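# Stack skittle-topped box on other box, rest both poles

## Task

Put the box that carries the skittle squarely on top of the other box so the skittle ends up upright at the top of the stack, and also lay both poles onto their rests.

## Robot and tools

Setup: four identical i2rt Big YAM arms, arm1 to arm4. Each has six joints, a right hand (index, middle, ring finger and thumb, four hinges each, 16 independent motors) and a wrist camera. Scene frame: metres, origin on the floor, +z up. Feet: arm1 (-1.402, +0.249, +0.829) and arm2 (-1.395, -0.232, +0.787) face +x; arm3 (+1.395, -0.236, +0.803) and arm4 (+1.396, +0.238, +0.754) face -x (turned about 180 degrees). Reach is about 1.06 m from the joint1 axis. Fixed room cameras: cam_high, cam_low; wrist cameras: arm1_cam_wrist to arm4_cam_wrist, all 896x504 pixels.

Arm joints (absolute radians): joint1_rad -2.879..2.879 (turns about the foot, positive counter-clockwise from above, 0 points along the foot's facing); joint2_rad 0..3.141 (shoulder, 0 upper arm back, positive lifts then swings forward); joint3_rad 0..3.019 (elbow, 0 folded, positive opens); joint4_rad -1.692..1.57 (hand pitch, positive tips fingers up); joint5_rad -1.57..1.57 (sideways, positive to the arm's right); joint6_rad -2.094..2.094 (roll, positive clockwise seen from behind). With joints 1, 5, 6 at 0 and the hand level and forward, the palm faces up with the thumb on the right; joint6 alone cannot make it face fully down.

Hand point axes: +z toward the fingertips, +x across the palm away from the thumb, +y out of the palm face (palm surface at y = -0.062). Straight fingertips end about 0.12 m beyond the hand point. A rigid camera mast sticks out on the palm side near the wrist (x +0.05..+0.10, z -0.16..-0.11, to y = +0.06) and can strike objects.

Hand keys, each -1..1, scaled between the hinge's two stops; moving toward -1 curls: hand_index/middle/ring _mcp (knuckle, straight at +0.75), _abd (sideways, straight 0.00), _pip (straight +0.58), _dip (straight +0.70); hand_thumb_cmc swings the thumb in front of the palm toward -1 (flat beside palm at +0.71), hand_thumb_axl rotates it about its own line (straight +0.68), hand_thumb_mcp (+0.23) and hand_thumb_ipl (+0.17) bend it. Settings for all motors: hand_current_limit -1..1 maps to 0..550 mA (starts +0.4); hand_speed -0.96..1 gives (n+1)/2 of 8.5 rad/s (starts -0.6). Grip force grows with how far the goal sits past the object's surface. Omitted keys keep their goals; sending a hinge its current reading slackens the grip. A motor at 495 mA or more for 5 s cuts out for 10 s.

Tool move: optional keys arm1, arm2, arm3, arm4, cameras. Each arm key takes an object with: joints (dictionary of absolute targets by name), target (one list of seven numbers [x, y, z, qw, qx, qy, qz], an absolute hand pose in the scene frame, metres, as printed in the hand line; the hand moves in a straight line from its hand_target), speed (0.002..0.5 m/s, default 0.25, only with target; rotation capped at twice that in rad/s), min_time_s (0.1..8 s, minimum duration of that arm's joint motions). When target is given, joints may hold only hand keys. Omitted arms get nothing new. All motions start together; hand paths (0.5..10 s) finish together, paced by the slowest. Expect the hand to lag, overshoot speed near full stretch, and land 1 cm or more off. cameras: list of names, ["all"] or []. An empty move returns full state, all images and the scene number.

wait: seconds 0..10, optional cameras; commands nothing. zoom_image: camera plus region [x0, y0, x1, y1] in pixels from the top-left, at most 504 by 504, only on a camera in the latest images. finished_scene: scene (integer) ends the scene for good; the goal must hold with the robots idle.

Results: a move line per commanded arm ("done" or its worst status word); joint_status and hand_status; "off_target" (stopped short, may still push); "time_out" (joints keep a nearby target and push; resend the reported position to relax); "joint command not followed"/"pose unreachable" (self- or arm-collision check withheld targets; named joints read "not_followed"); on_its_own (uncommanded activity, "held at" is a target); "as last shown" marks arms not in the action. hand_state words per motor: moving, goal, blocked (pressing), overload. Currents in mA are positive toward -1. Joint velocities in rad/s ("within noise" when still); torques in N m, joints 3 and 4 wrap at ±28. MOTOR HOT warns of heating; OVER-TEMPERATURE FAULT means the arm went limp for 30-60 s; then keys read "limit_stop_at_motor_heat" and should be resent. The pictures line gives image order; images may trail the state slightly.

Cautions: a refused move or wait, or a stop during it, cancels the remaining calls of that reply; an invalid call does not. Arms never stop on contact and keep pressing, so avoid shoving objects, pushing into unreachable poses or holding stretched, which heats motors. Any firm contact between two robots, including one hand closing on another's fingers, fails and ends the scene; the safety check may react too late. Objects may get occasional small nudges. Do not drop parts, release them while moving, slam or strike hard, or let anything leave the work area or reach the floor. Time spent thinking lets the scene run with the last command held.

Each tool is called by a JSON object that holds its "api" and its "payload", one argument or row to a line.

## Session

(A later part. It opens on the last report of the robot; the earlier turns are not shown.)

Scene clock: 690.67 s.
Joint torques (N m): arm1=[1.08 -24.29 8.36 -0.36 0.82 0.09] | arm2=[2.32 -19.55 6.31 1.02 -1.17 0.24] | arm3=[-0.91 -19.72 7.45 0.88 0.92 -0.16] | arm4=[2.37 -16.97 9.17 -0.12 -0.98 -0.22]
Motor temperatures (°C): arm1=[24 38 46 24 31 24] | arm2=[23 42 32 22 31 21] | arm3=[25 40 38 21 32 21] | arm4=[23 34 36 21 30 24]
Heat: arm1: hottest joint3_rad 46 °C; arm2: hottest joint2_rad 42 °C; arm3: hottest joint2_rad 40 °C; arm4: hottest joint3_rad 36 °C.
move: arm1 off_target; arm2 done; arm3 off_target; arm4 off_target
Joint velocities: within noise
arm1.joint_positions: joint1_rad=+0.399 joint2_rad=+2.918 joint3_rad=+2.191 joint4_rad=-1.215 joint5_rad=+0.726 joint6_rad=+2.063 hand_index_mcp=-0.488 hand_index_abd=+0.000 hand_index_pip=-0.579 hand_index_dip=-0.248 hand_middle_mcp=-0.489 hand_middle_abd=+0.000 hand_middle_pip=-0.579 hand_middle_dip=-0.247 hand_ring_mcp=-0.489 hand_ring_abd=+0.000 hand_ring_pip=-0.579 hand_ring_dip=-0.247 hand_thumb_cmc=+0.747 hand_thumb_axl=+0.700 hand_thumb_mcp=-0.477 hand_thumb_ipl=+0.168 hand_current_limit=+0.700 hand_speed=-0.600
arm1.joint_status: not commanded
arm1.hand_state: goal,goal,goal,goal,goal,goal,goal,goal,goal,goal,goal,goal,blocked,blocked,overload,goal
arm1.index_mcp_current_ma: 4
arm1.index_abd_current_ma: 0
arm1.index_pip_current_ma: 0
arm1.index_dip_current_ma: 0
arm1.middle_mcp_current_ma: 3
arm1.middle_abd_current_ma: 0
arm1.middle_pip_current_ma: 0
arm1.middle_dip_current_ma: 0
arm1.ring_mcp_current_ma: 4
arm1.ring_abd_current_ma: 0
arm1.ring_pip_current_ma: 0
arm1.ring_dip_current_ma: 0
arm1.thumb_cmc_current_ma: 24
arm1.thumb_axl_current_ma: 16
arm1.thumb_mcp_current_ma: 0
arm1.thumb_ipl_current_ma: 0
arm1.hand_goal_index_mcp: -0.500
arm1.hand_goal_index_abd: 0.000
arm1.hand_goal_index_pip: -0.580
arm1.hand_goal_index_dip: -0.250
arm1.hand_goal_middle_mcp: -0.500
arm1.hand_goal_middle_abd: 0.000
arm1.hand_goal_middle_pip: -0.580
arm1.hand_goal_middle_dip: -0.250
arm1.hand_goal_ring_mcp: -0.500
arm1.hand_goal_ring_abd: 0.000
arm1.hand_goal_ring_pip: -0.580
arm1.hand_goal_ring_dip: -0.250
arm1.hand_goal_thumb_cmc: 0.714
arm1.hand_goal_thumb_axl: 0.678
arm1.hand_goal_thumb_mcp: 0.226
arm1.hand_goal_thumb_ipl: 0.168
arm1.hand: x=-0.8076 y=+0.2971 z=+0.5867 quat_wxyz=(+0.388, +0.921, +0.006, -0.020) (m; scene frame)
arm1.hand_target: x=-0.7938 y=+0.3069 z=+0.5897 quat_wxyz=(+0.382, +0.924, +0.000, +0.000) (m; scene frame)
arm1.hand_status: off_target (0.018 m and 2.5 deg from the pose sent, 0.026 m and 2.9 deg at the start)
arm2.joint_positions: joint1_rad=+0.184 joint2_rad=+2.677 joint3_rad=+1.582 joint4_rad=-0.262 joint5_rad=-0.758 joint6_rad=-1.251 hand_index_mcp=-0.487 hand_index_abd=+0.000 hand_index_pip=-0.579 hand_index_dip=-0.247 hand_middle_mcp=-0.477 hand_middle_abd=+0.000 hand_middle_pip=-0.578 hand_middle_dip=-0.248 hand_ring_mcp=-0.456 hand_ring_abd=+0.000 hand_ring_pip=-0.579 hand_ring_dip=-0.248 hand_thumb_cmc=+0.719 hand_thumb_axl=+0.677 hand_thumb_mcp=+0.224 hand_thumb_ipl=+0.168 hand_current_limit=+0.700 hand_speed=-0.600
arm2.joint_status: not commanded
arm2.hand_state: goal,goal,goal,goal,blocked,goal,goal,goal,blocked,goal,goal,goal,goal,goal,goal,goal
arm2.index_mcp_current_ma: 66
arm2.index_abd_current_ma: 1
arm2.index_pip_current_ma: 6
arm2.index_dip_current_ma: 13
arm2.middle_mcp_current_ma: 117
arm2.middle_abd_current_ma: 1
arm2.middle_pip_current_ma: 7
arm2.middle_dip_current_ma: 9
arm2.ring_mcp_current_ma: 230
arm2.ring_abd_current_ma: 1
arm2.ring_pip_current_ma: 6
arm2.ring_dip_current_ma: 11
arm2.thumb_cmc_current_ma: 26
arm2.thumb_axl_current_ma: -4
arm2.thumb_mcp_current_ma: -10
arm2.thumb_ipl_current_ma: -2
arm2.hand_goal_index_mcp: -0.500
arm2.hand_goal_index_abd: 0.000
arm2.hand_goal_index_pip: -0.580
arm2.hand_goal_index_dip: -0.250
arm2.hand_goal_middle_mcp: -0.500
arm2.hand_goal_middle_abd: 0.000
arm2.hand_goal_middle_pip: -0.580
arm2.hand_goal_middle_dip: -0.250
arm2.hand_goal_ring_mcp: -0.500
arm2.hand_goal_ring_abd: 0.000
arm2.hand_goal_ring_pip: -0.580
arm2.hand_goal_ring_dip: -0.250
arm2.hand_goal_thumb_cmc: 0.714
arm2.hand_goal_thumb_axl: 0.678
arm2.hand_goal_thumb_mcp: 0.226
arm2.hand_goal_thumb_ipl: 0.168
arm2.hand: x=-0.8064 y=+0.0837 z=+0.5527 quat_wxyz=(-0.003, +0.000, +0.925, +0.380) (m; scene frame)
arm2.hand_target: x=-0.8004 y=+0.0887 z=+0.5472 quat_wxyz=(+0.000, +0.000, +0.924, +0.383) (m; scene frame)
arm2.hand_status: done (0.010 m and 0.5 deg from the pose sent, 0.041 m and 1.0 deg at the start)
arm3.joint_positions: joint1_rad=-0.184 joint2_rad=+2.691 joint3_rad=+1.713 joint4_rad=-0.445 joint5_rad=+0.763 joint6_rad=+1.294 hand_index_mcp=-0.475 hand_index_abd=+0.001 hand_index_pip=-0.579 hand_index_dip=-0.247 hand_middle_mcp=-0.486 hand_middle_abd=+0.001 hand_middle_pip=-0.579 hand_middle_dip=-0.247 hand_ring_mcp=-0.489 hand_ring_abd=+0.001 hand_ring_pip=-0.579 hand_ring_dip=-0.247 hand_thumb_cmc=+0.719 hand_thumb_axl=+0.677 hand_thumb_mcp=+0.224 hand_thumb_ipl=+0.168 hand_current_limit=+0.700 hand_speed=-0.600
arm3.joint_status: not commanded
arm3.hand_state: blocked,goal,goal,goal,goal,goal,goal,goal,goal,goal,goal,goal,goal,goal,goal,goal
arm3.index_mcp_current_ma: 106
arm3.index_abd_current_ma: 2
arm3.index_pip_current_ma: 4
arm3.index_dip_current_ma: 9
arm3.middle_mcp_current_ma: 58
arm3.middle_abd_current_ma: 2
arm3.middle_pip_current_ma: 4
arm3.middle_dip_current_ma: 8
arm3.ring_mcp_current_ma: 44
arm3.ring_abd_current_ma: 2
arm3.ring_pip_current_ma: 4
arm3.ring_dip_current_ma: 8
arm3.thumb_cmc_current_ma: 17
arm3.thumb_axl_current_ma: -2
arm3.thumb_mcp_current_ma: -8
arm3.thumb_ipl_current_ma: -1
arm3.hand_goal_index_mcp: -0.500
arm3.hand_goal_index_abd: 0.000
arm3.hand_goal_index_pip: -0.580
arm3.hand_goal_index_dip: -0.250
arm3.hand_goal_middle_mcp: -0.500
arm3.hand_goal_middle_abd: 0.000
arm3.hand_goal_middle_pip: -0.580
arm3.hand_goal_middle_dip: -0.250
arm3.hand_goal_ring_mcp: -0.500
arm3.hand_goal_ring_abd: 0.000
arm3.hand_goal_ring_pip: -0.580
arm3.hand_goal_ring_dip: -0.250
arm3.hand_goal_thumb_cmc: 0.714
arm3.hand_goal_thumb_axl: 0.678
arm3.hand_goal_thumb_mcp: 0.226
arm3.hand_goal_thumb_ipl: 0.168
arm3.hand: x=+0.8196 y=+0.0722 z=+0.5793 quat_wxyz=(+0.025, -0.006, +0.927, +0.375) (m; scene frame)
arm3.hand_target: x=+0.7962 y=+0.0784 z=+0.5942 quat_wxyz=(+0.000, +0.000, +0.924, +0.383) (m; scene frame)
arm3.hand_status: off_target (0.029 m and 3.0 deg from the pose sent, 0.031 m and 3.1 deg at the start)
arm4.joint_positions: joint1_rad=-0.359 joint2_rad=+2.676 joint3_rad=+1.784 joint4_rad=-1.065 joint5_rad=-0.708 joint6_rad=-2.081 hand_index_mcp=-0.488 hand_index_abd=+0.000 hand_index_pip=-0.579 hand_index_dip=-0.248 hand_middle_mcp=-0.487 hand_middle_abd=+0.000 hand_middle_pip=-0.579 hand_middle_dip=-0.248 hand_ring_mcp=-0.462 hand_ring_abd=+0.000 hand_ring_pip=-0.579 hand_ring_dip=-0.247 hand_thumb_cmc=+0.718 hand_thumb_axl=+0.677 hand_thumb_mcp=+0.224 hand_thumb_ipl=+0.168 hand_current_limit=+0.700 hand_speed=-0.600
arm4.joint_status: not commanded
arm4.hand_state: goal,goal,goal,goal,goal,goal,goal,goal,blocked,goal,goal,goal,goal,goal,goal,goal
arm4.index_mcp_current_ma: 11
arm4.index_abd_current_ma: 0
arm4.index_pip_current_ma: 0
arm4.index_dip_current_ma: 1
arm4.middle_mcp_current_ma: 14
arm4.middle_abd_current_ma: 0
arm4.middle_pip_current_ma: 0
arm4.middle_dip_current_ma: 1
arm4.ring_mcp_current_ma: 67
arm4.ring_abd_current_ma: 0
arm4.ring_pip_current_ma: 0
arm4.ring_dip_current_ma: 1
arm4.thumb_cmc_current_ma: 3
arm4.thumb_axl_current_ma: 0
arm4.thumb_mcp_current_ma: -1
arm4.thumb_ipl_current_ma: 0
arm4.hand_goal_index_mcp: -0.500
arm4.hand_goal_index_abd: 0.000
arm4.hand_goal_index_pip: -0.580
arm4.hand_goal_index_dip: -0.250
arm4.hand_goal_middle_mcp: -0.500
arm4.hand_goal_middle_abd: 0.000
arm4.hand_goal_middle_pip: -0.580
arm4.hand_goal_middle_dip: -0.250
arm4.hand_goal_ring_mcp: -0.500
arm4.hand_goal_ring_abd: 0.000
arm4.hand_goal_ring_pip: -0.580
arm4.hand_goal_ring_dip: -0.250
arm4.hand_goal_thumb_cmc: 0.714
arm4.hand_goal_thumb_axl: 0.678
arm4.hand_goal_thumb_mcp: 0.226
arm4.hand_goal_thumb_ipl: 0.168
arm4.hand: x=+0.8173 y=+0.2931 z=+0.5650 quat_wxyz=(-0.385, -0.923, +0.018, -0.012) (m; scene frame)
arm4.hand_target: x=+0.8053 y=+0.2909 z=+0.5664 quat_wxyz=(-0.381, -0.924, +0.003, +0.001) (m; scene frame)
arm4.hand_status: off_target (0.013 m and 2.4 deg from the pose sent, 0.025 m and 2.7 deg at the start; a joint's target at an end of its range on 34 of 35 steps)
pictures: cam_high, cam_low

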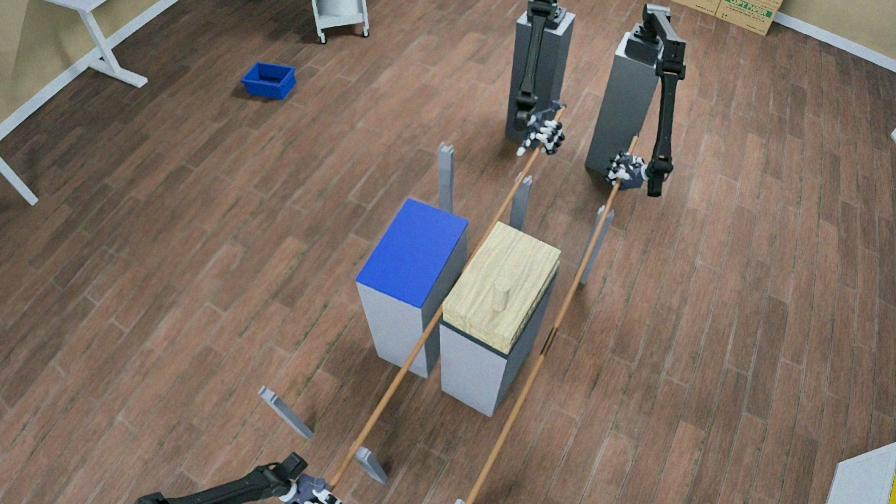

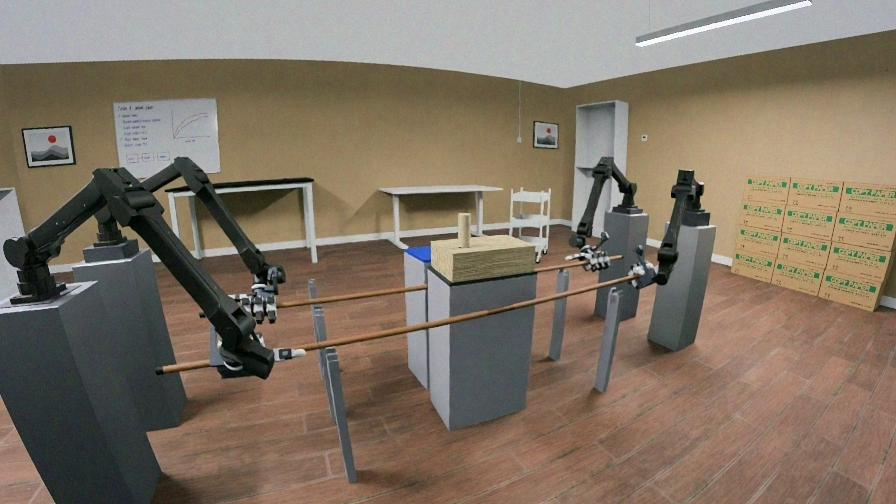

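{"api": "move", "payload": {
  "arm4": {"target": [0.805, 0.277, 0.566, 0.3827, 0.9239, 0, 0], "speed": 0.05},
  "arm2": {"target": [-0.800, 0.092, 0.547, 0, 0, 0.9239, 0.3827], "speed": 0.05},
  "arm3": {"target": [0.795, 0.100, 0.593, 0, 0, 0.9239, 0.3827], "speed": 0.05},
  "cameras": ["cam_high", "cam_low"]
}}

{"api": "zoom_image", "payload": {
  "camera": "cam_high",
  "region": [335, 430, 385, 480]
}}

{"api": "zoom_image", "payload": {
  "camera": "cam_high",
  "region": [440, 454, 490, 504]
}}

{"api": "zoom_image", "payload": {
  "camera": "cam_high",
  "region": [500, 155, 550, 205]
}}

Scene clock: 723.53 s.
Joint torques (N m): arm1=[1.14 -24.35 8.36 -0.38 0.83 0.08] | arm2=[2.78 -20.13 6.53 1.21 -1.13 0.28] | arm3=[-1.38 -19.9 7.56 0.96 0.9 -0.11] | arm4=[2.55 -17.73 7.31 0.01 -0.96 -0.03]
Motor temperatures (°C): arm1=[24 43 46 24 30 24] | arm2=[23 39 33 22 31 21] | arm3=[25 37 40 21 31 21] | arm4=[23 35 35 21 30 24]
Heat: arm1: hottest joint3_rad 46 °C; arm2: hottest joint2_rad 39 °C; arm3: hottest joint3_rad 40 °C; arm4: hottest joint2_rad 35 °C.
move: arm2 off_target; arm3 off_target; arm4 done
Joint velocities: within noise
arm1: as last shown
arm1.joint_positions: joint1_rad=+0.399 joint2_rad=+2.919 joint3_rad=+2.191 joint4_rad=-1.215 joint5_rad=+0.726 joint6_rad=+2.064 hand_index_mcp=-0.488 hand_index_abd=+0.000 hand_index_pip=-0.579 hand_index_dip=-0.248 hand_middle_mcp=-0.489 hand_middle_abd=+0.000 hand_middle_pip=-0.579 hand_middle_dip=-0.247 hand_ring_mcp=-0.489 hand_ring_abd=+0.000 hand_ring_pip=-0.579 hand_ring_dip=-0.247 hand_thumb_cmc=+0.747 hand_thumb_axl=+0.699 hand_thumb_mcp=-0.477 hand_thumb_ipl=+0.168 hand_current_limit=+0.700 hand_speed=-0.600
arm1.thumb_axl_current_ma: 14
arm1.hand: x=-0.8082 y=+0.2969 z=+0.5858 quat_wxyz=(+0.389, +0.921, +0.006, -0.021) (m; scene frame)
arm1.hand_target: x=-0.7937 y=+0.3069 z=+0.5898 quat_wxyz=(+0.382, +0.924, +0.000, +0.000) (m; scene frame)
arm2.joint_positions: joint1_rad=+0.184 joint2_rad=+2.677 joint3_rad=+1.582 joint4_rad=-0.262 joint5_rad=-0.758 joint6_rad=-1.251 hand_index_mcp=-0.487 hand_index_abd=+0.000 hand_index_pip=-0.579 hand_index_dip=-0.247 hand_middle_mcp=-0.477 hand_middle_abd=+0.000 hand_middle_pip=-0.578 hand_middle_dip=-0.248 hand_ring_mcp=-0.456 hand_ring_abd=+0.000 hand_ring_pip=-0.579 hand_ring_dip=-0.248 hand_thumb_cmc=+0.719 hand_thumb_axl=+0.677 hand_thumb_mcp=+0.224 hand_thumb_ipl=+0.168 hand_current_limit=+0.700 hand_speed=-0.600
arm2.joint_status: not commanded
arm2.hand_state: goal,goal,goal,goal,blocked,goal,goal,goal,blocked,goal,goal,goal,goal,goal,goal,goal
arm2.index_mcp_current_ma: 66
arm2.index_abd_current_ma: 1
arm2.index_pip_current_ma: 6
arm2.index_dip_current_ma: 13
arm2.middle_mcp_current_ma: 117
arm2.middle_abd_current_ma: 1
arm2.middle_pip_current_ma: 7
arm2.middle_dip_current_ma: 9
arm2.ring_mcp_current_ma: 230
arm2.ring_abd_current_ma: 1
arm2.ring_pip_current_ma: 6
arm2.ring_dip_current_ma: 11
arm2.thumb_cmc_current_ma: 26
arm2.thumb_axl_current_ma: -4
arm2.thumb_mcp_current_ma: -10
arm2.thumb_ipl_current_ma: -2
arm2.hand_goal_index_mcp: -0.500
arm2.hand_goal_index_abd: 0.000
arm2.hand_goal_index_pip: -0.580
arm2.hand_goal_index_dip: -0.250
arm2.hand_goal_middle_mcp: -0.500
arm2.hand_goal_middle_abd: 0.000
arm2.hand_goal_middle_pip: -0.580
arm2.hand_goal_middle_dip: -0.250
arm2.hand_goal_ring_mcp: -0.500
arm2.hand_goal_ring_abd: 0.000
arm2.hand_goal_ring_pip: -0.580
arm2.hand_goal_ring_dip: -0.250
arm2.hand_goal_thumb_cmc: 0.714
arm2.hand_goal_thumb_axl: 0.678
arm2.hand_goal_thumb_mcp: 0.226
arm2.hand_goal_thumb_ipl: 0.168
arm2.hand: x=-0.8066 y=+0.0842 z=+0.5527 quat_wxyz=(-0.003, +0.000, +0.925, +0.380) (m; scene frame)
arm2.hand_target: x=-0.8006 y=+0.0919 z=+0.5473 quat_wxyz=(+0.000, +0.000, +0.924, +0.383) (m; scene frame)
arm2.hand_status: off_target (0.012 m and 0.5 deg from the pose sent, 0.012 m and 0.5 deg at the start)
arm3.joint_positions: joint1_rad=-0.208 joint2_rad=+2.694 joint3_rad=+1.727 joint4_rad=-0.421 joint5_rad=+0.756 joint6_rad=+1.247 hand_index_mcp=-0.475 hand_index_abd=+0.001 hand_index_pip=-0.579 hand_index_dip=-0.247 hand_middle_mcp=-0.486 hand_middle_abd=+0.001 hand_middle_pip=-0.579 hand_middle_dip=-0.247 hand_ring_mcp=-0.489 hand_ring_abd=+0.001 hand_ring_pip=-0.579 hand_ring_dip=-0.247 hand_thumb_cmc=+0.719 hand_thumb_axl=+0.677 hand_thumb_mcp=+0.224 hand_thumb_ipl=+0.168 hand_current_limit=+0.700 hand_speed=-0.600
arm3.joint_status: not commanded
arm3.hand_state: blocked,goal,goal,goal,goal,goal,goal,goal,goal,goal,goal,goal,goal,goal,goal,goal
arm3.index_mcp_current_ma: 106
arm3.index_abd_current_ma: 2
arm3.index_pip_current_ma: 4
arm3.index_dip_current_ma: 9
arm3.middle_mcp_current_ma: 58
arm3.middle_abd_current_ma: 2
arm3.middle_pip_current_ma: 4
arm3.middle_dip_current_ma: 8
arm3.ring_mcp_current_ma: 44
arm3.ring_abd_current_ma: 2
arm3.ring_pip_current_ma: 4
arm3.ring_dip_current_ma: 8
arm3.thumb_cmc_current_ma: 17
arm3.thumb_axl_current_ma: -2
arm3.thumb_mcp_current_ma: -8
arm3.thumb_ipl_current_ma: -1
arm3.hand_goal_index_mcp: -0.500
arm3.hand_goal_index_abd: 0.000
arm3.hand_goal_index_pip: -0.580
arm3.hand_goal_index_dip: -0.250
arm3.hand_goal_middle_mcp: -0.500
arm3.hand_goal_middle_abd: 0.000
arm3.hand_goal_middle_pip: -0.580
arm3.hand_goal_middle_dip: -0.250
arm3.hand_goal_ring_mcp: -0.500
arm3.hand_goal_ring_abd: 0.000
arm3.hand_goal_ring_pip: -0.580
arm3.hand_goal_ring_dip: -0.250
arm3.hand_goal_thumb_cmc: 0.714
arm3.hand_goal_thumb_axl: 0.678
arm3.hand_goal_thumb_mcp: 0.226
arm3.hand_goal_thumb_ipl: 0.168
arm3.hand: x=+0.8149 y=+0.0885 z=+0.5807 quat_wxyz=(+0.022, -0.010, +0.927, +0.375) (m; scene frame)
arm3.hand_target: x=+0.7961 y=+0.0996 z=+0.5940 quat_wxyz=(+0.000, +0.000, +0.924, +0.383) (m; scene frame)
arm3.hand_status: off_target (0.026 m and 2.9 deg from the pose sent, 0.040 m and 3.0 deg at the start)
arm4.joint_positions: joint1_rad=-0.341 joint2_rad=+2.676 joint3_rad=+1.784 joint4_rad=-1.043 joint5_rad=-0.717 joint6_rad=-2.080 hand_index_mcp=-0.488 hand_index_abd=+0.000 hand_index_pip=-0.579 hand_index_dip=-0.248 hand_middle_mcp=-0.487 hand_middle_abd=+0.000 hand_middle_pip=-0.579 hand_middle_dip=-0.248 hand_ring_mcp=-0.462 hand_ring_abd=+0.000 hand_ring_pip=-0.579 hand_ring_dip=-0.247 hand_thumb_cmc=+0.718 hand_thumb_axl=+0.677 hand_thumb_mcp=+0.224 hand_thumb_ipl=+0.168 hand_current_limit=+0.700 hand_speed=-0.600
arm4.joint_status: not commanded
arm4.hand_state: goal,goal,goal,goal,goal,goal,goal,goal,blocked,goal,goal,goal,goal,goal,goal,goal
arm4.index_mcp_current_ma: 11
arm4.index_abd_current_ma: 0
arm4.index_pip_current_ma: 0
arm4.index_dip_current_ma: 1
arm4.middle_mcp_current_ma: 14
arm4.middle_abd_current_ma: 0
arm4.middle_pip_current_ma: 0
arm4.middle_dip_current_ma: 1
arm4.ring_mcp_current_ma: 67
arm4.ring_abd_current_ma: 0
arm4.ring_pip_current_ma: 0
arm4.ring_dip_current_ma: 1
arm4.thumb_cmc_current_ma: 3
arm4.thumb_axl_current_ma: 0
arm4.thumb_mcp_current_ma: -1
arm4.thumb_ipl_current_ma: 0
arm4.hand_goal_index_mcp: -0.500
arm4.hand_goal_index_abd: 0.000
arm4.hand_goal_index_pip: -0.580
arm4.hand_goal_index_dip: -0.250
arm4.hand_goal_middle_mcp: -0.500
arm4.hand_goal_middle_abd: 0.000
arm4.hand_goal_middle_pip: -0.580
arm4.hand_goal_middle_dip: -0.250
arm4.hand_goal_ring_mcp: -0.500
arm4.hand_goal_ring_abd: 0.000
arm4.hand_goal_ring_pip: -0.580
arm4.hand_goal_ring_dip: -0.250
arm4.hand_goal_thumb_cmc: 0.714
arm4.hand_goal_thumb_axl: 0.678
arm4.hand_goal_thumb_mcp: 0.226
arm4.hand_goal_thumb_ipl: 0.168
arm4.hand: x=+0.8129 y=+0.2829 z=+0.5648 quat_wxyz=(-0.384, -0.923, +0.006, -0.004) (m; scene frame)
arm4.hand_target: x=+0.8051 y=+0.2769 z=+0.5662 quat_wxyz=(-0.383, -0.924, +0.000, +0.000) (m; scene frame)
arm4.hand_status: done (0.010 m and 0.9 deg from the pose sent, 0.020 m and 2.5 deg at the start)
pictures: cam_high, cam_low

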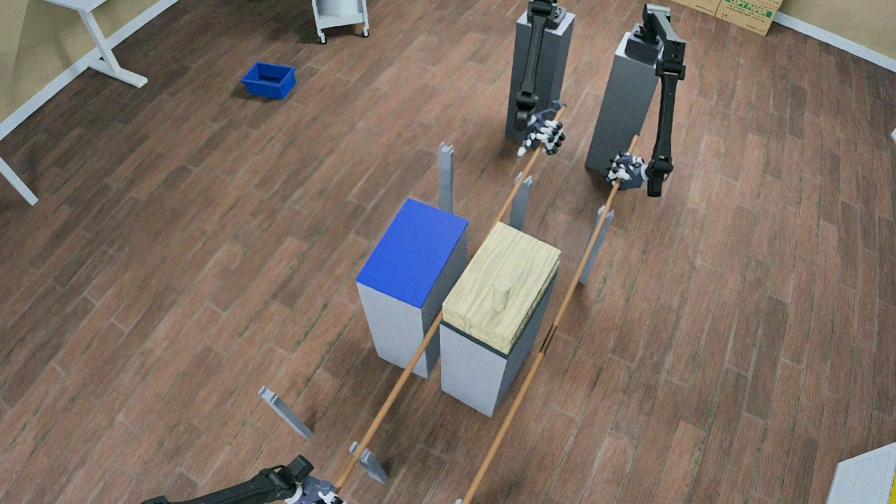

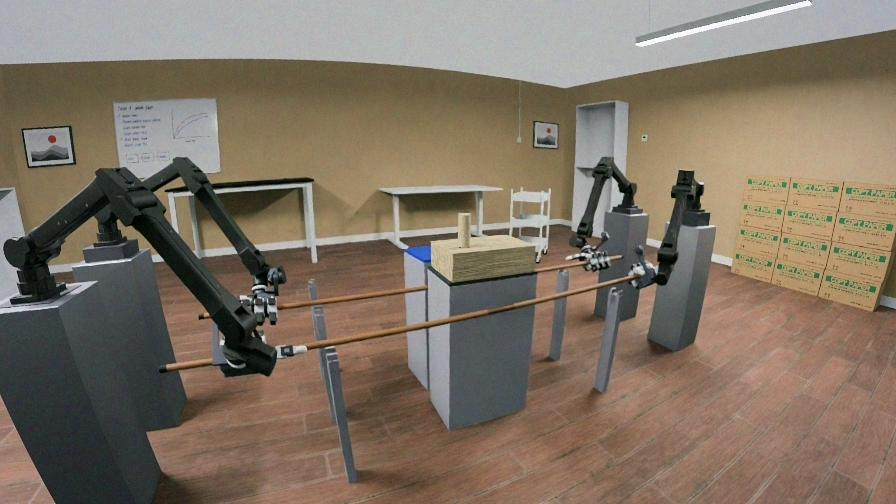

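Scaled by 10.080 from the camera's 896x504 image, which has a finer 1280x720 frame.

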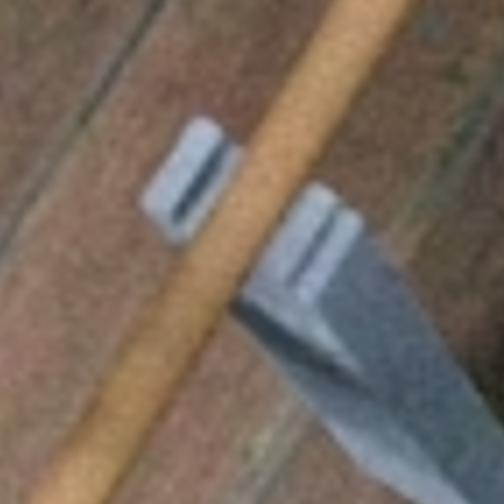

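Scaled by 10.080 from the camera's 896x504 image, which has a finer 1280x720 frame.

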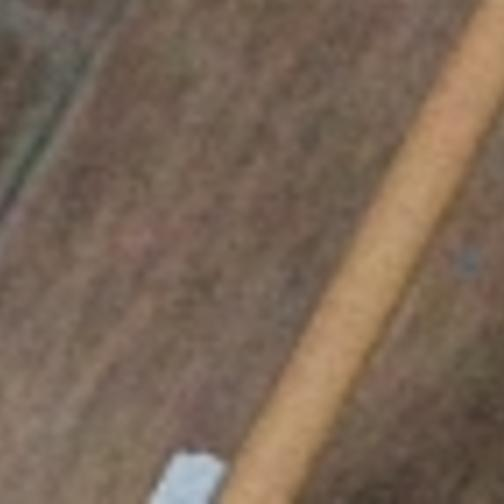

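Scaled by 10.080 from the camera's 896x504 image, which has a finer 1280x720 frame.

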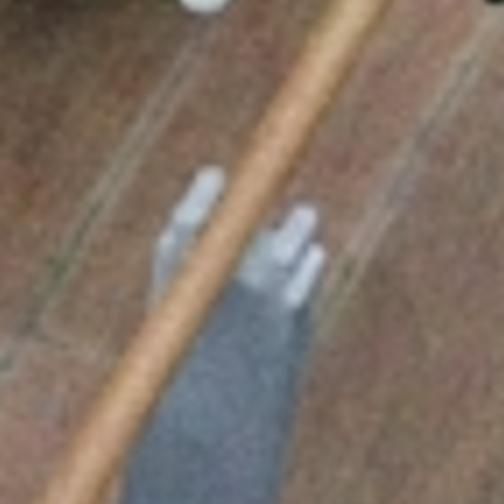

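{"api": "move", "payload": {
  "arm1": {"target": [-0.793, 0.307, 0.567, 0.3827, 0.9239, 0, 0], "speed": 0.05},
  "arm4": {"target": [0.802, 0.289, 0.546, 0.3827, 0.9239, 0, 0], "speed": 0.05},
  "arm2": {"target": [-0.800, 0.090, 0.528, 0, 0, 0.9239, 0.3827], "speed": 0.05},
  "arm3": {"target": [0.792, 0.096, 0.575, 0, 0, 0.9239, 0.3827], "speed": 0.05},
  "cameras": ["cam_high", "cam_low"]
}}

{"api": "zoom_image", "payload": {
  "camera": "cam_high",
  "region": [335, 430, 385, 480]
}}

{"api": "zoom_image", "payload": {
  "camera": "cam_high",
  "region": [440, 454, 490, 504]
}}

{"api": "zoom_image", "payload": {
  "camera": "cam_high",
  "region": [500, 155, 550, 205]
}}

{"api": "zoom_image", "payload": {
  "camera": "cam_high",
  "region": [580, 190, 630, 240]
}}

{"api": "zoom_image", "payload": {
  "camera": "cam_low",
  "region": [300, 290, 360, 370]
}}

{"api": "zoom_image", "payload": {
  "camera": "cam_low",
  "region": [540, 250, 640, 330]
}}

Scene clock: 738.20 s.
Joint torques (N m): arm1=[1.14 -24.41 8.47 -0.38 0.84 0.08] | arm2=[2.49 -20.13 6.23 1.11 -1.14 0.23] | arm3=[-0.56 -20.19 7.46 0.88 0.93 -0.04] | arm4=[0.91 -17.03 9.17 -0.59 -0.74 -0.21]
Motor temperatures (°C): arm1=[24 41 46 24 30 24] | arm2=[23 39 33 22 31 21] | arm3=[25 39 39 21 31 21] | arm4=[23 35 34 21 29 24]
Heat: arm1: hottest joint3_rad 46 °C; arm2: hottest joint2_rad 39 °C; arm3: hottest joint2_rad 39 °C; arm4: hottest joint2_rad 35 °C.
move: arm1 off_target; arm2 done; arm3 off_target; arm4 off_target
Joint velocities: within noise
arm1.joint_positions: joint1_rad=+0.399 joint2_rad=+2.977 joint3_rad=+2.247 joint4_rad=-1.215 joint5_rad=+0.726 joint6_rad=+2.064 hand_index_mcp=-0.488 hand_index_abd=+0.000 hand_index_pip=-0.579 hand_index_dip=-0.248 hand_middle_mcp=-0.489 hand_middle_abd=+0.000 hand_middle_pip=-0.579 hand_middle_dip=-0.247 hand_ring_mcp=-0.489 hand_ring_abd=+0.000 hand_ring_pip=-0.579 hand_ring_dip=-0.247 hand_thumb_cmc=+0.747 hand_thumb_axl=+0.699 hand_thumb_mcp=-0.479 hand_thumb_ipl=+0.168 hand_current_limit=+0.700 hand_speed=-0.600
arm1.joint_status: not commanded
arm1.hand_state: goal,goal,goal,goal,goal,goal,goal,goal,goal,goal,goal,goal,blocked,blocked,overload,goal
arm1.index_mcp_current_ma: 4
arm1.index_abd_current_ma: 0
arm1.index_pip_current_ma: 0
arm1.index_dip_current_ma: 0
arm1.middle_mcp_current_ma: 3
arm1.middle_abd_current_ma: 0
arm1.middle_pip_current_ma: 0
arm1.middle_dip_current_ma: 0
arm1.ring_mcp_current_ma: 4
arm1.ring_abd_current_ma: 0
arm1.ring_pip_current_ma: 0
arm1.ring_dip_current_ma: 0
arm1.thumb_cmc_current_ma: 23
arm1.thumb_axl_current_ma: 14
arm1.thumb_mcp_current_ma: 0
arm1.thumb_ipl_current_ma: 0
arm1.hand_goal_index_mcp: -0.500
arm1.hand_goal_index_abd: 0.000
arm1.hand_goal_index_pip: -0.580
arm1.hand_goal_index_dip: -0.250
arm1.hand_goal_middle_mcp: -0.500
arm1.hand_goal_middle_abd: 0.000
arm1.hand_goal_middle_pip: -0.580
arm1.hand_goal_middle_dip: -0.250
arm1.hand_goal_ring_mcp: -0.500
arm1.hand_goal_ring_abd: 0.000
arm1.hand_goal_ring_pip: -0.580
arm1.hand_goal_ring_dip: -0.250
arm1.hand_goal_thumb_cmc: 0.714
arm1.hand_goal_thumb_axl: 0.678
arm1.hand_goal_thumb_mcp: 0.226
arm1.hand_goal_thumb_ipl: 0.168
arm1.hand: x=-0.8089 y=+0.2968 z=+0.5635 quat_wxyz=(+0.389, +0.921, +0.006, -0.022) (m; scene frame)
arm1.hand_target: x=-0.7938 y=+0.3069 z=+0.5679 quat_wxyz=(+0.382, +0.924, +0.000, +0.000) (m; scene frame)
arm1.hand_status: off_target (0.019 m and 2.7 deg from the pose sent, 0.026 m and 2.6 deg at the start)
arm2.joint_positions: joint1_rad=+0.184 joint2_rad=+2.722 joint3_rad=+1.615 joint4_rad=-0.251 joint5_rad=-0.758 joint6_rad=-1.251 hand_index_mcp=-0.487 hand_index_abd=+0.000 hand_index_pip=-0.579 hand_index_dip=-0.247 hand_middle_mcp=-0.477 hand_middle_abd=+0.000 hand_middle_pip=-0.578 hand_middle_dip=-0.248 hand_ring_mcp=-0.456 hand_ring_abd=+0.000 hand_ring_pip=-0.579 hand_ring_dip=-0.248 hand_thumb_cmc=+0.719 hand_thumb_axl=+0.677 hand_thumb_mcp=+0.224 hand_thumb_ipl=+0.168 hand_current_limit=+0.700 hand_speed=-0.600
arm2.joint_status: not commanded
arm2.hand_state: goal,goal,goal,goal,blocked,goal,goal,goal,blocked,goal,goal,goal,goal,goal,goal,goal
arm2.index_mcp_current_ma: 66
arm2.index_abd_current_ma: 1
arm2.index_pip_current_ma: 6
arm2.index_dip_current_ma: 13
arm2.middle_mcp_current_ma: 117
arm2.middle_abd_current_ma: 1
arm2.middle_pip_current_ma: 7
arm2.middle_dip_current_ma: 9
arm2.ring_mcp_current_ma: 230
arm2.ring_abd_current_ma: 1
arm2.ring_pip_current_ma: 6
arm2.ring_dip_current_ma: 11
arm2.thumb_cmc_current_ma: 26
arm2.thumb_axl_current_ma: -4
arm2.thumb_mcp_current_ma: -10
arm2.thumb_ipl_current_ma: -2
arm2.hand_goal_index_mcp: -0.500
arm2.hand_goal_index_abd: 0.000
arm2.hand_goal_index_pip: -0.580
arm2.hand_goal_index_dip: -0.250
arm2.hand_goal_middle_mcp: -0.500
arm2.hand_goal_middle_abd: 0.000
arm2.hand_goal_middle_pip: -0.580
arm2.hand_goal_middle_dip: -0.250
arm2.hand_goal_ring_mcp: -0.500
arm2.hand_goal_ring_abd: 0.000
arm2.hand_goal_ring_pip: -0.580
arm2.hand_goal_ring_dip: -0.250
arm2.hand_goal_thumb_cmc: 0.714
arm2.hand_goal_thumb_axl: 0.678
arm2.hand_goal_thumb_mcp: 0.226
arm2.hand_goal_thumb_ipl: 0.168
arm2.hand: x=-0.8060 y=+0.0842 z=+0.5342 quat_wxyz=(-0.003, +0.000, +0.925, +0.379) (m; scene frame)
arm2.hand_target: x=-0.8004 y=+0.0900 z=+0.5284 quat_wxyz=(+0.000, +0.000, +0.924, +0.383) (m; scene frame)
arm2.hand_status: done (0.010 m and 0.5 deg from the pose sent, 0.026 m and 0.5 deg at the start)
arm3.joint_positions: joint1_rad=-0.208 joint2_rad=+2.739 joint3_rad=+1.766 joint4_rad=-0.421 joint5_rad=+0.756 joint6_rad=+1.247 hand_index_mcp=-0.478 hand_index_abd=+0.001 hand_index_pip=-0.579 hand_index_dip=-0.247 hand_middle_mcp=-0.486 hand_middle_abd=+0.001 hand_middle_pip=-0.579 hand_middle_dip=-0.247 hand_ring_mcp=-0.489 hand_ring_abd=+0.001 hand_ring_pip=-0.579 hand_ring_dip=-0.247 hand_thumb_cmc=+0.719 hand_thumb_axl=+0.677 hand_thumb_mcp=+0.224 hand_thumb_ipl=+0.168 hand_current_limit=+0.700 hand_speed=-0.600
arm3.joint_status: not commanded
arm3.hand_state: blocked,goal,goal,goal,goal,goal,goal,goal,goal,goal,goal,goal,goal,goal,goal,goal
arm3.index_mcp_current_ma: 94
arm3.index_abd_current_ma: 2
arm3.index_pip_current_ma: 4
arm3.index_dip_current_ma: 9
arm3.middle_mcp_current_ma: 58
arm3.middle_abd_current_ma: 2
arm3.middle_pip_current_ma: 4
arm3.middle_dip_current_ma: 8
arm3.ring_mcp_current_ma: 44
arm3.ring_abd_current_ma: 2
arm3.ring_pip_current_ma: 4
arm3.ring_dip_current_ma: 8
arm3.thumb_cmc_current_ma: 17
arm3.thumb_axl_current_ma: -2
arm3.thumb_mcp_current_ma: -8
arm3.thumb_ipl_current_ma: -1
arm3.hand_goal_index_mcp: -0.500
arm3.hand_goal_index_abd: 0.000
arm3.hand_goal_index_pip: -0.580
arm3.hand_goal_index_dip: -0.250
arm3.hand_goal_middle_mcp: -0.500
arm3.hand_goal_middle_abd: 0.000
arm3.hand_goal_middle_pip: -0.580
arm3.hand_goal_middle_dip: -0.250
arm3.hand_goal_ring_mcp: -0.500
arm3.hand_goal_ring_abd: 0.000
arm3.hand_goal_ring_pip: -0.580
arm3.hand_goal_ring_dip: -0.250
arm3.hand_goal_thumb_cmc: 0.714
arm3.hand_goal_thumb_axl: 0.678
arm3.hand_goal_thumb_mcp: 0.226
arm3.hand_goal_thumb_ipl: 0.168
arm3.hand: x=+0.8136 y=+0.0887 z=+0.5624 quat_wxyz=(+0.024, -0.011, +0.927, +0.374) (m; scene frame)
arm3.hand_target: x=+0.7930 y=+0.0956 z=+0.5759 quat_wxyz=(+0.000, +0.000, +0.924, +0.383) (m; scene frame)
arm3.hand_status: off_target (0.026 m and 3.3 deg from the pose sent, 0.025 m and 2.9 deg at the start)
arm4.joint_positions: joint1_rad=-0.341 joint2_rad=+2.728 joint3_rad=+1.826 joint4_rad=-1.043 joint5_rad=-0.716 joint6_rad=-2.080 hand_index_mcp=-0.488 hand_index_abd=+0.000 hand_index_pip=-0.579 hand_index_dip=-0.248 hand_middle_mcp=-0.487 hand_middle_abd=+0.000 hand_middle_pip=-0.579 hand_middle_dip=-0.248 hand_ring_mcp=-0.466 hand_ring_abd=+0.000 hand_ring_pip=-0.579 hand_ring_dip=-0.247 hand_thumb_cmc=+0.718 hand_thumb_axl=+0.677 hand_thumb_mcp=+0.224 hand_thumb_ipl=+0.168 hand_current_limit=+0.700 hand_speed=-0.600
arm4.joint_status: not commanded
arm4.hand_state: goal,goal,goal,goal,goal,goal,goal,goal,blocked,goal,goal,goal,goal,goal,goal,goal
arm4.index_mcp_current_ma: 11
arm4.index_abd_current_ma: 0
arm4.index_pip_current_ma: 0
arm4.index_dip_current_ma: 1
arm4.middle_mcp_current_ma: 14
arm4.middle_abd_current_ma: 0
arm4.middle_pip_current_ma: 0
arm4.middle_dip_current_ma: 1
arm4.ring_mcp_current_ma: 59
arm4.ring_abd_current_ma: 0
arm4.ring_pip_current_ma: 0
arm4.ring_dip_current_ma: 1
arm4.thumb_cmc_current_ma: 3
arm4.thumb_axl_current_ma: 0
arm4.thumb_mcp_current_ma: -1
arm4.thumb_ipl_current_ma: 0
arm4.hand_goal_index_mcp: -0.500
arm4.hand_goal_index_abd: 0.000
arm4.hand_goal_index_pip: -0.580
arm4.hand_goal_index_dip: -0.250
arm4.hand_goal_middle_mcp: -0.500
arm4.hand_goal_middle_abd: 0.000
arm4.hand_goal_middle_pip: -0.580
arm4.hand_goal_middle_dip: -0.250
arm4.hand_goal_ring_mcp: -0.500
arm4.hand_goal_ring_abd: 0.000
arm4.hand_goal_ring_pip: -0.580
arm4.hand_goal_ring_dip: -0.250
arm4.hand_goal_thumb_cmc: 0.714
arm4.hand_goal_thumb_axl: 0.678
arm4.hand_goal_thumb_mcp: 0.226
arm4.hand_goal_thumb_ipl: 0.168
arm4.hand: x=+0.8121 y=+0.2833 z=+0.5437 quat_wxyz=(-0.386, -0.923, +0.008, -0.008) (m; scene frame)
arm4.hand_target: x=+0.8024 y=+0.2888 z=+0.5462 quat_wxyz=(-0.382, -0.924, +0.001, +0.000) (m; scene frame)
arm4.hand_status: off_target (0.012 m and 1.4 deg from the pose sent, 0.023 m and 0.9 deg at the start; a joint's target at an end of its range on 20 of 34 steps)
pictures: cam_high, cam_low

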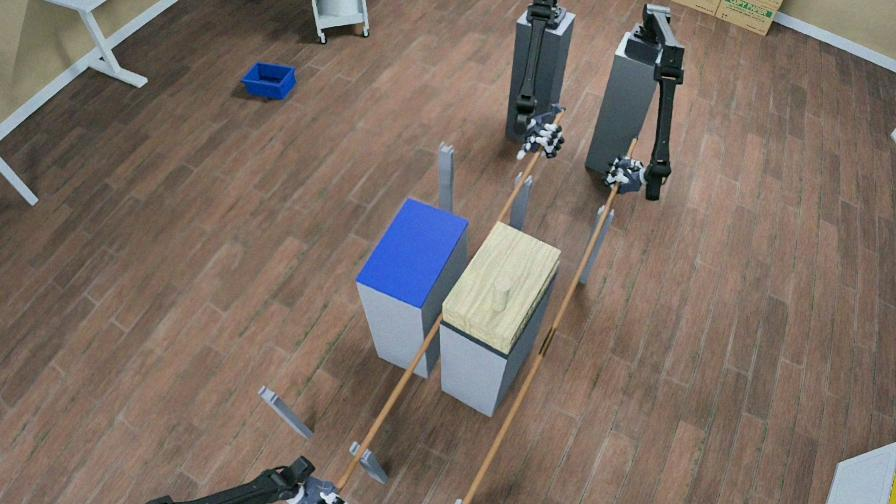

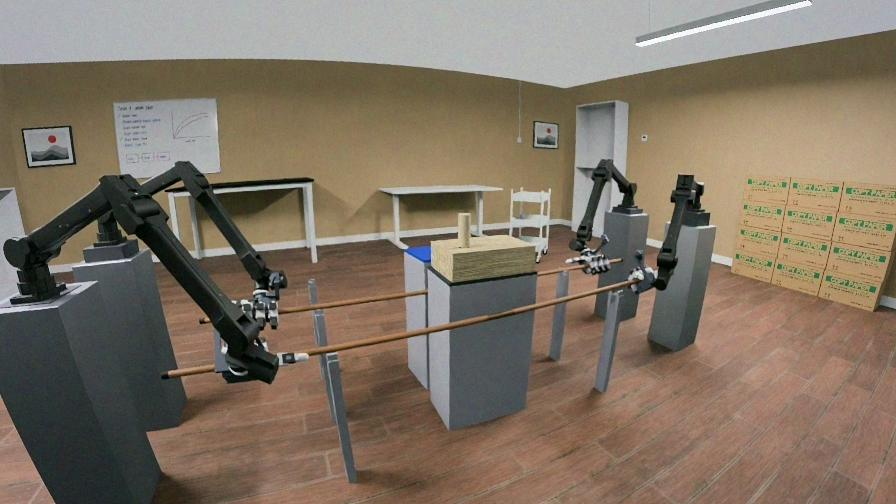

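Scaled by 10.080 from the camera's 896x504 image, which has a finer 1280x720 frame.

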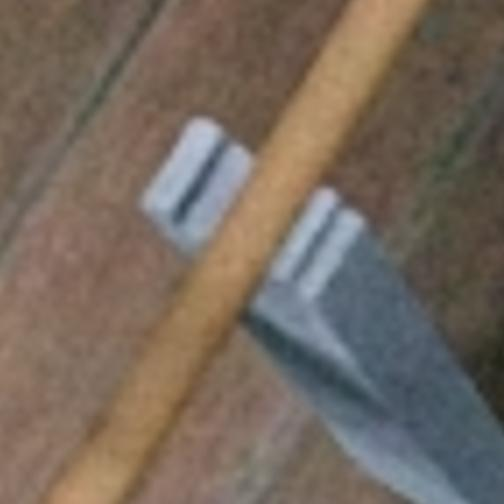

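Scaled by 10.080 from the camera's 896x504 image, which has a finer 1280x720 frame.

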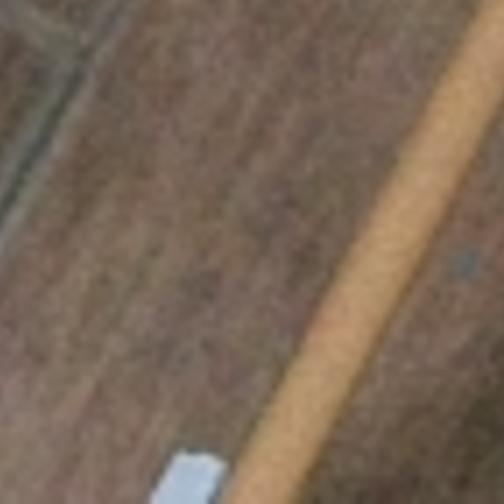

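Scaled by 10.080 from the camera's 896x504 image, which has a finer 1280x720 frame.

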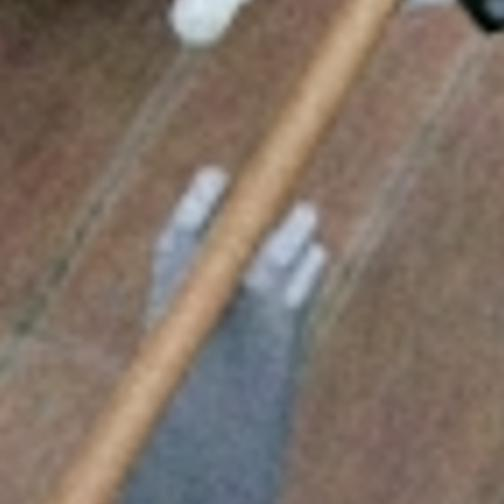

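Scaled by 10.080 from the camera's 896x504 image, which has a finer 1280x720 frame.

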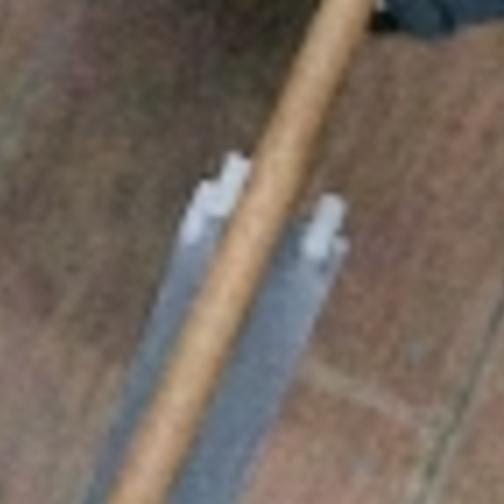

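Scaled by 6.300 from the camera's 896x504 image, which has a finer 1280x720 frame.

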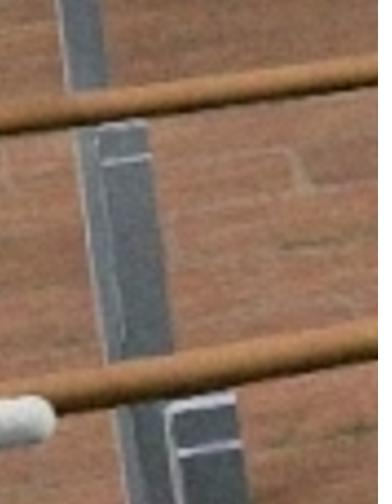

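Scaled by 5.040 from the camera's 896x504 image, which has a finer 1280x720 frame.

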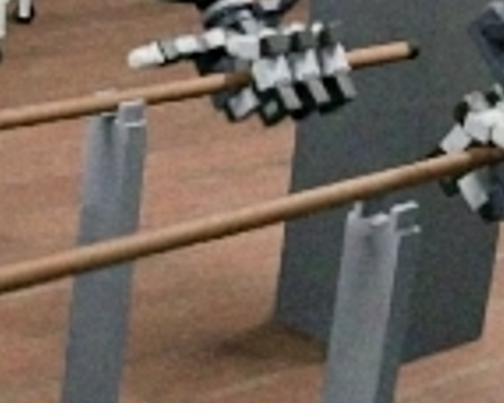

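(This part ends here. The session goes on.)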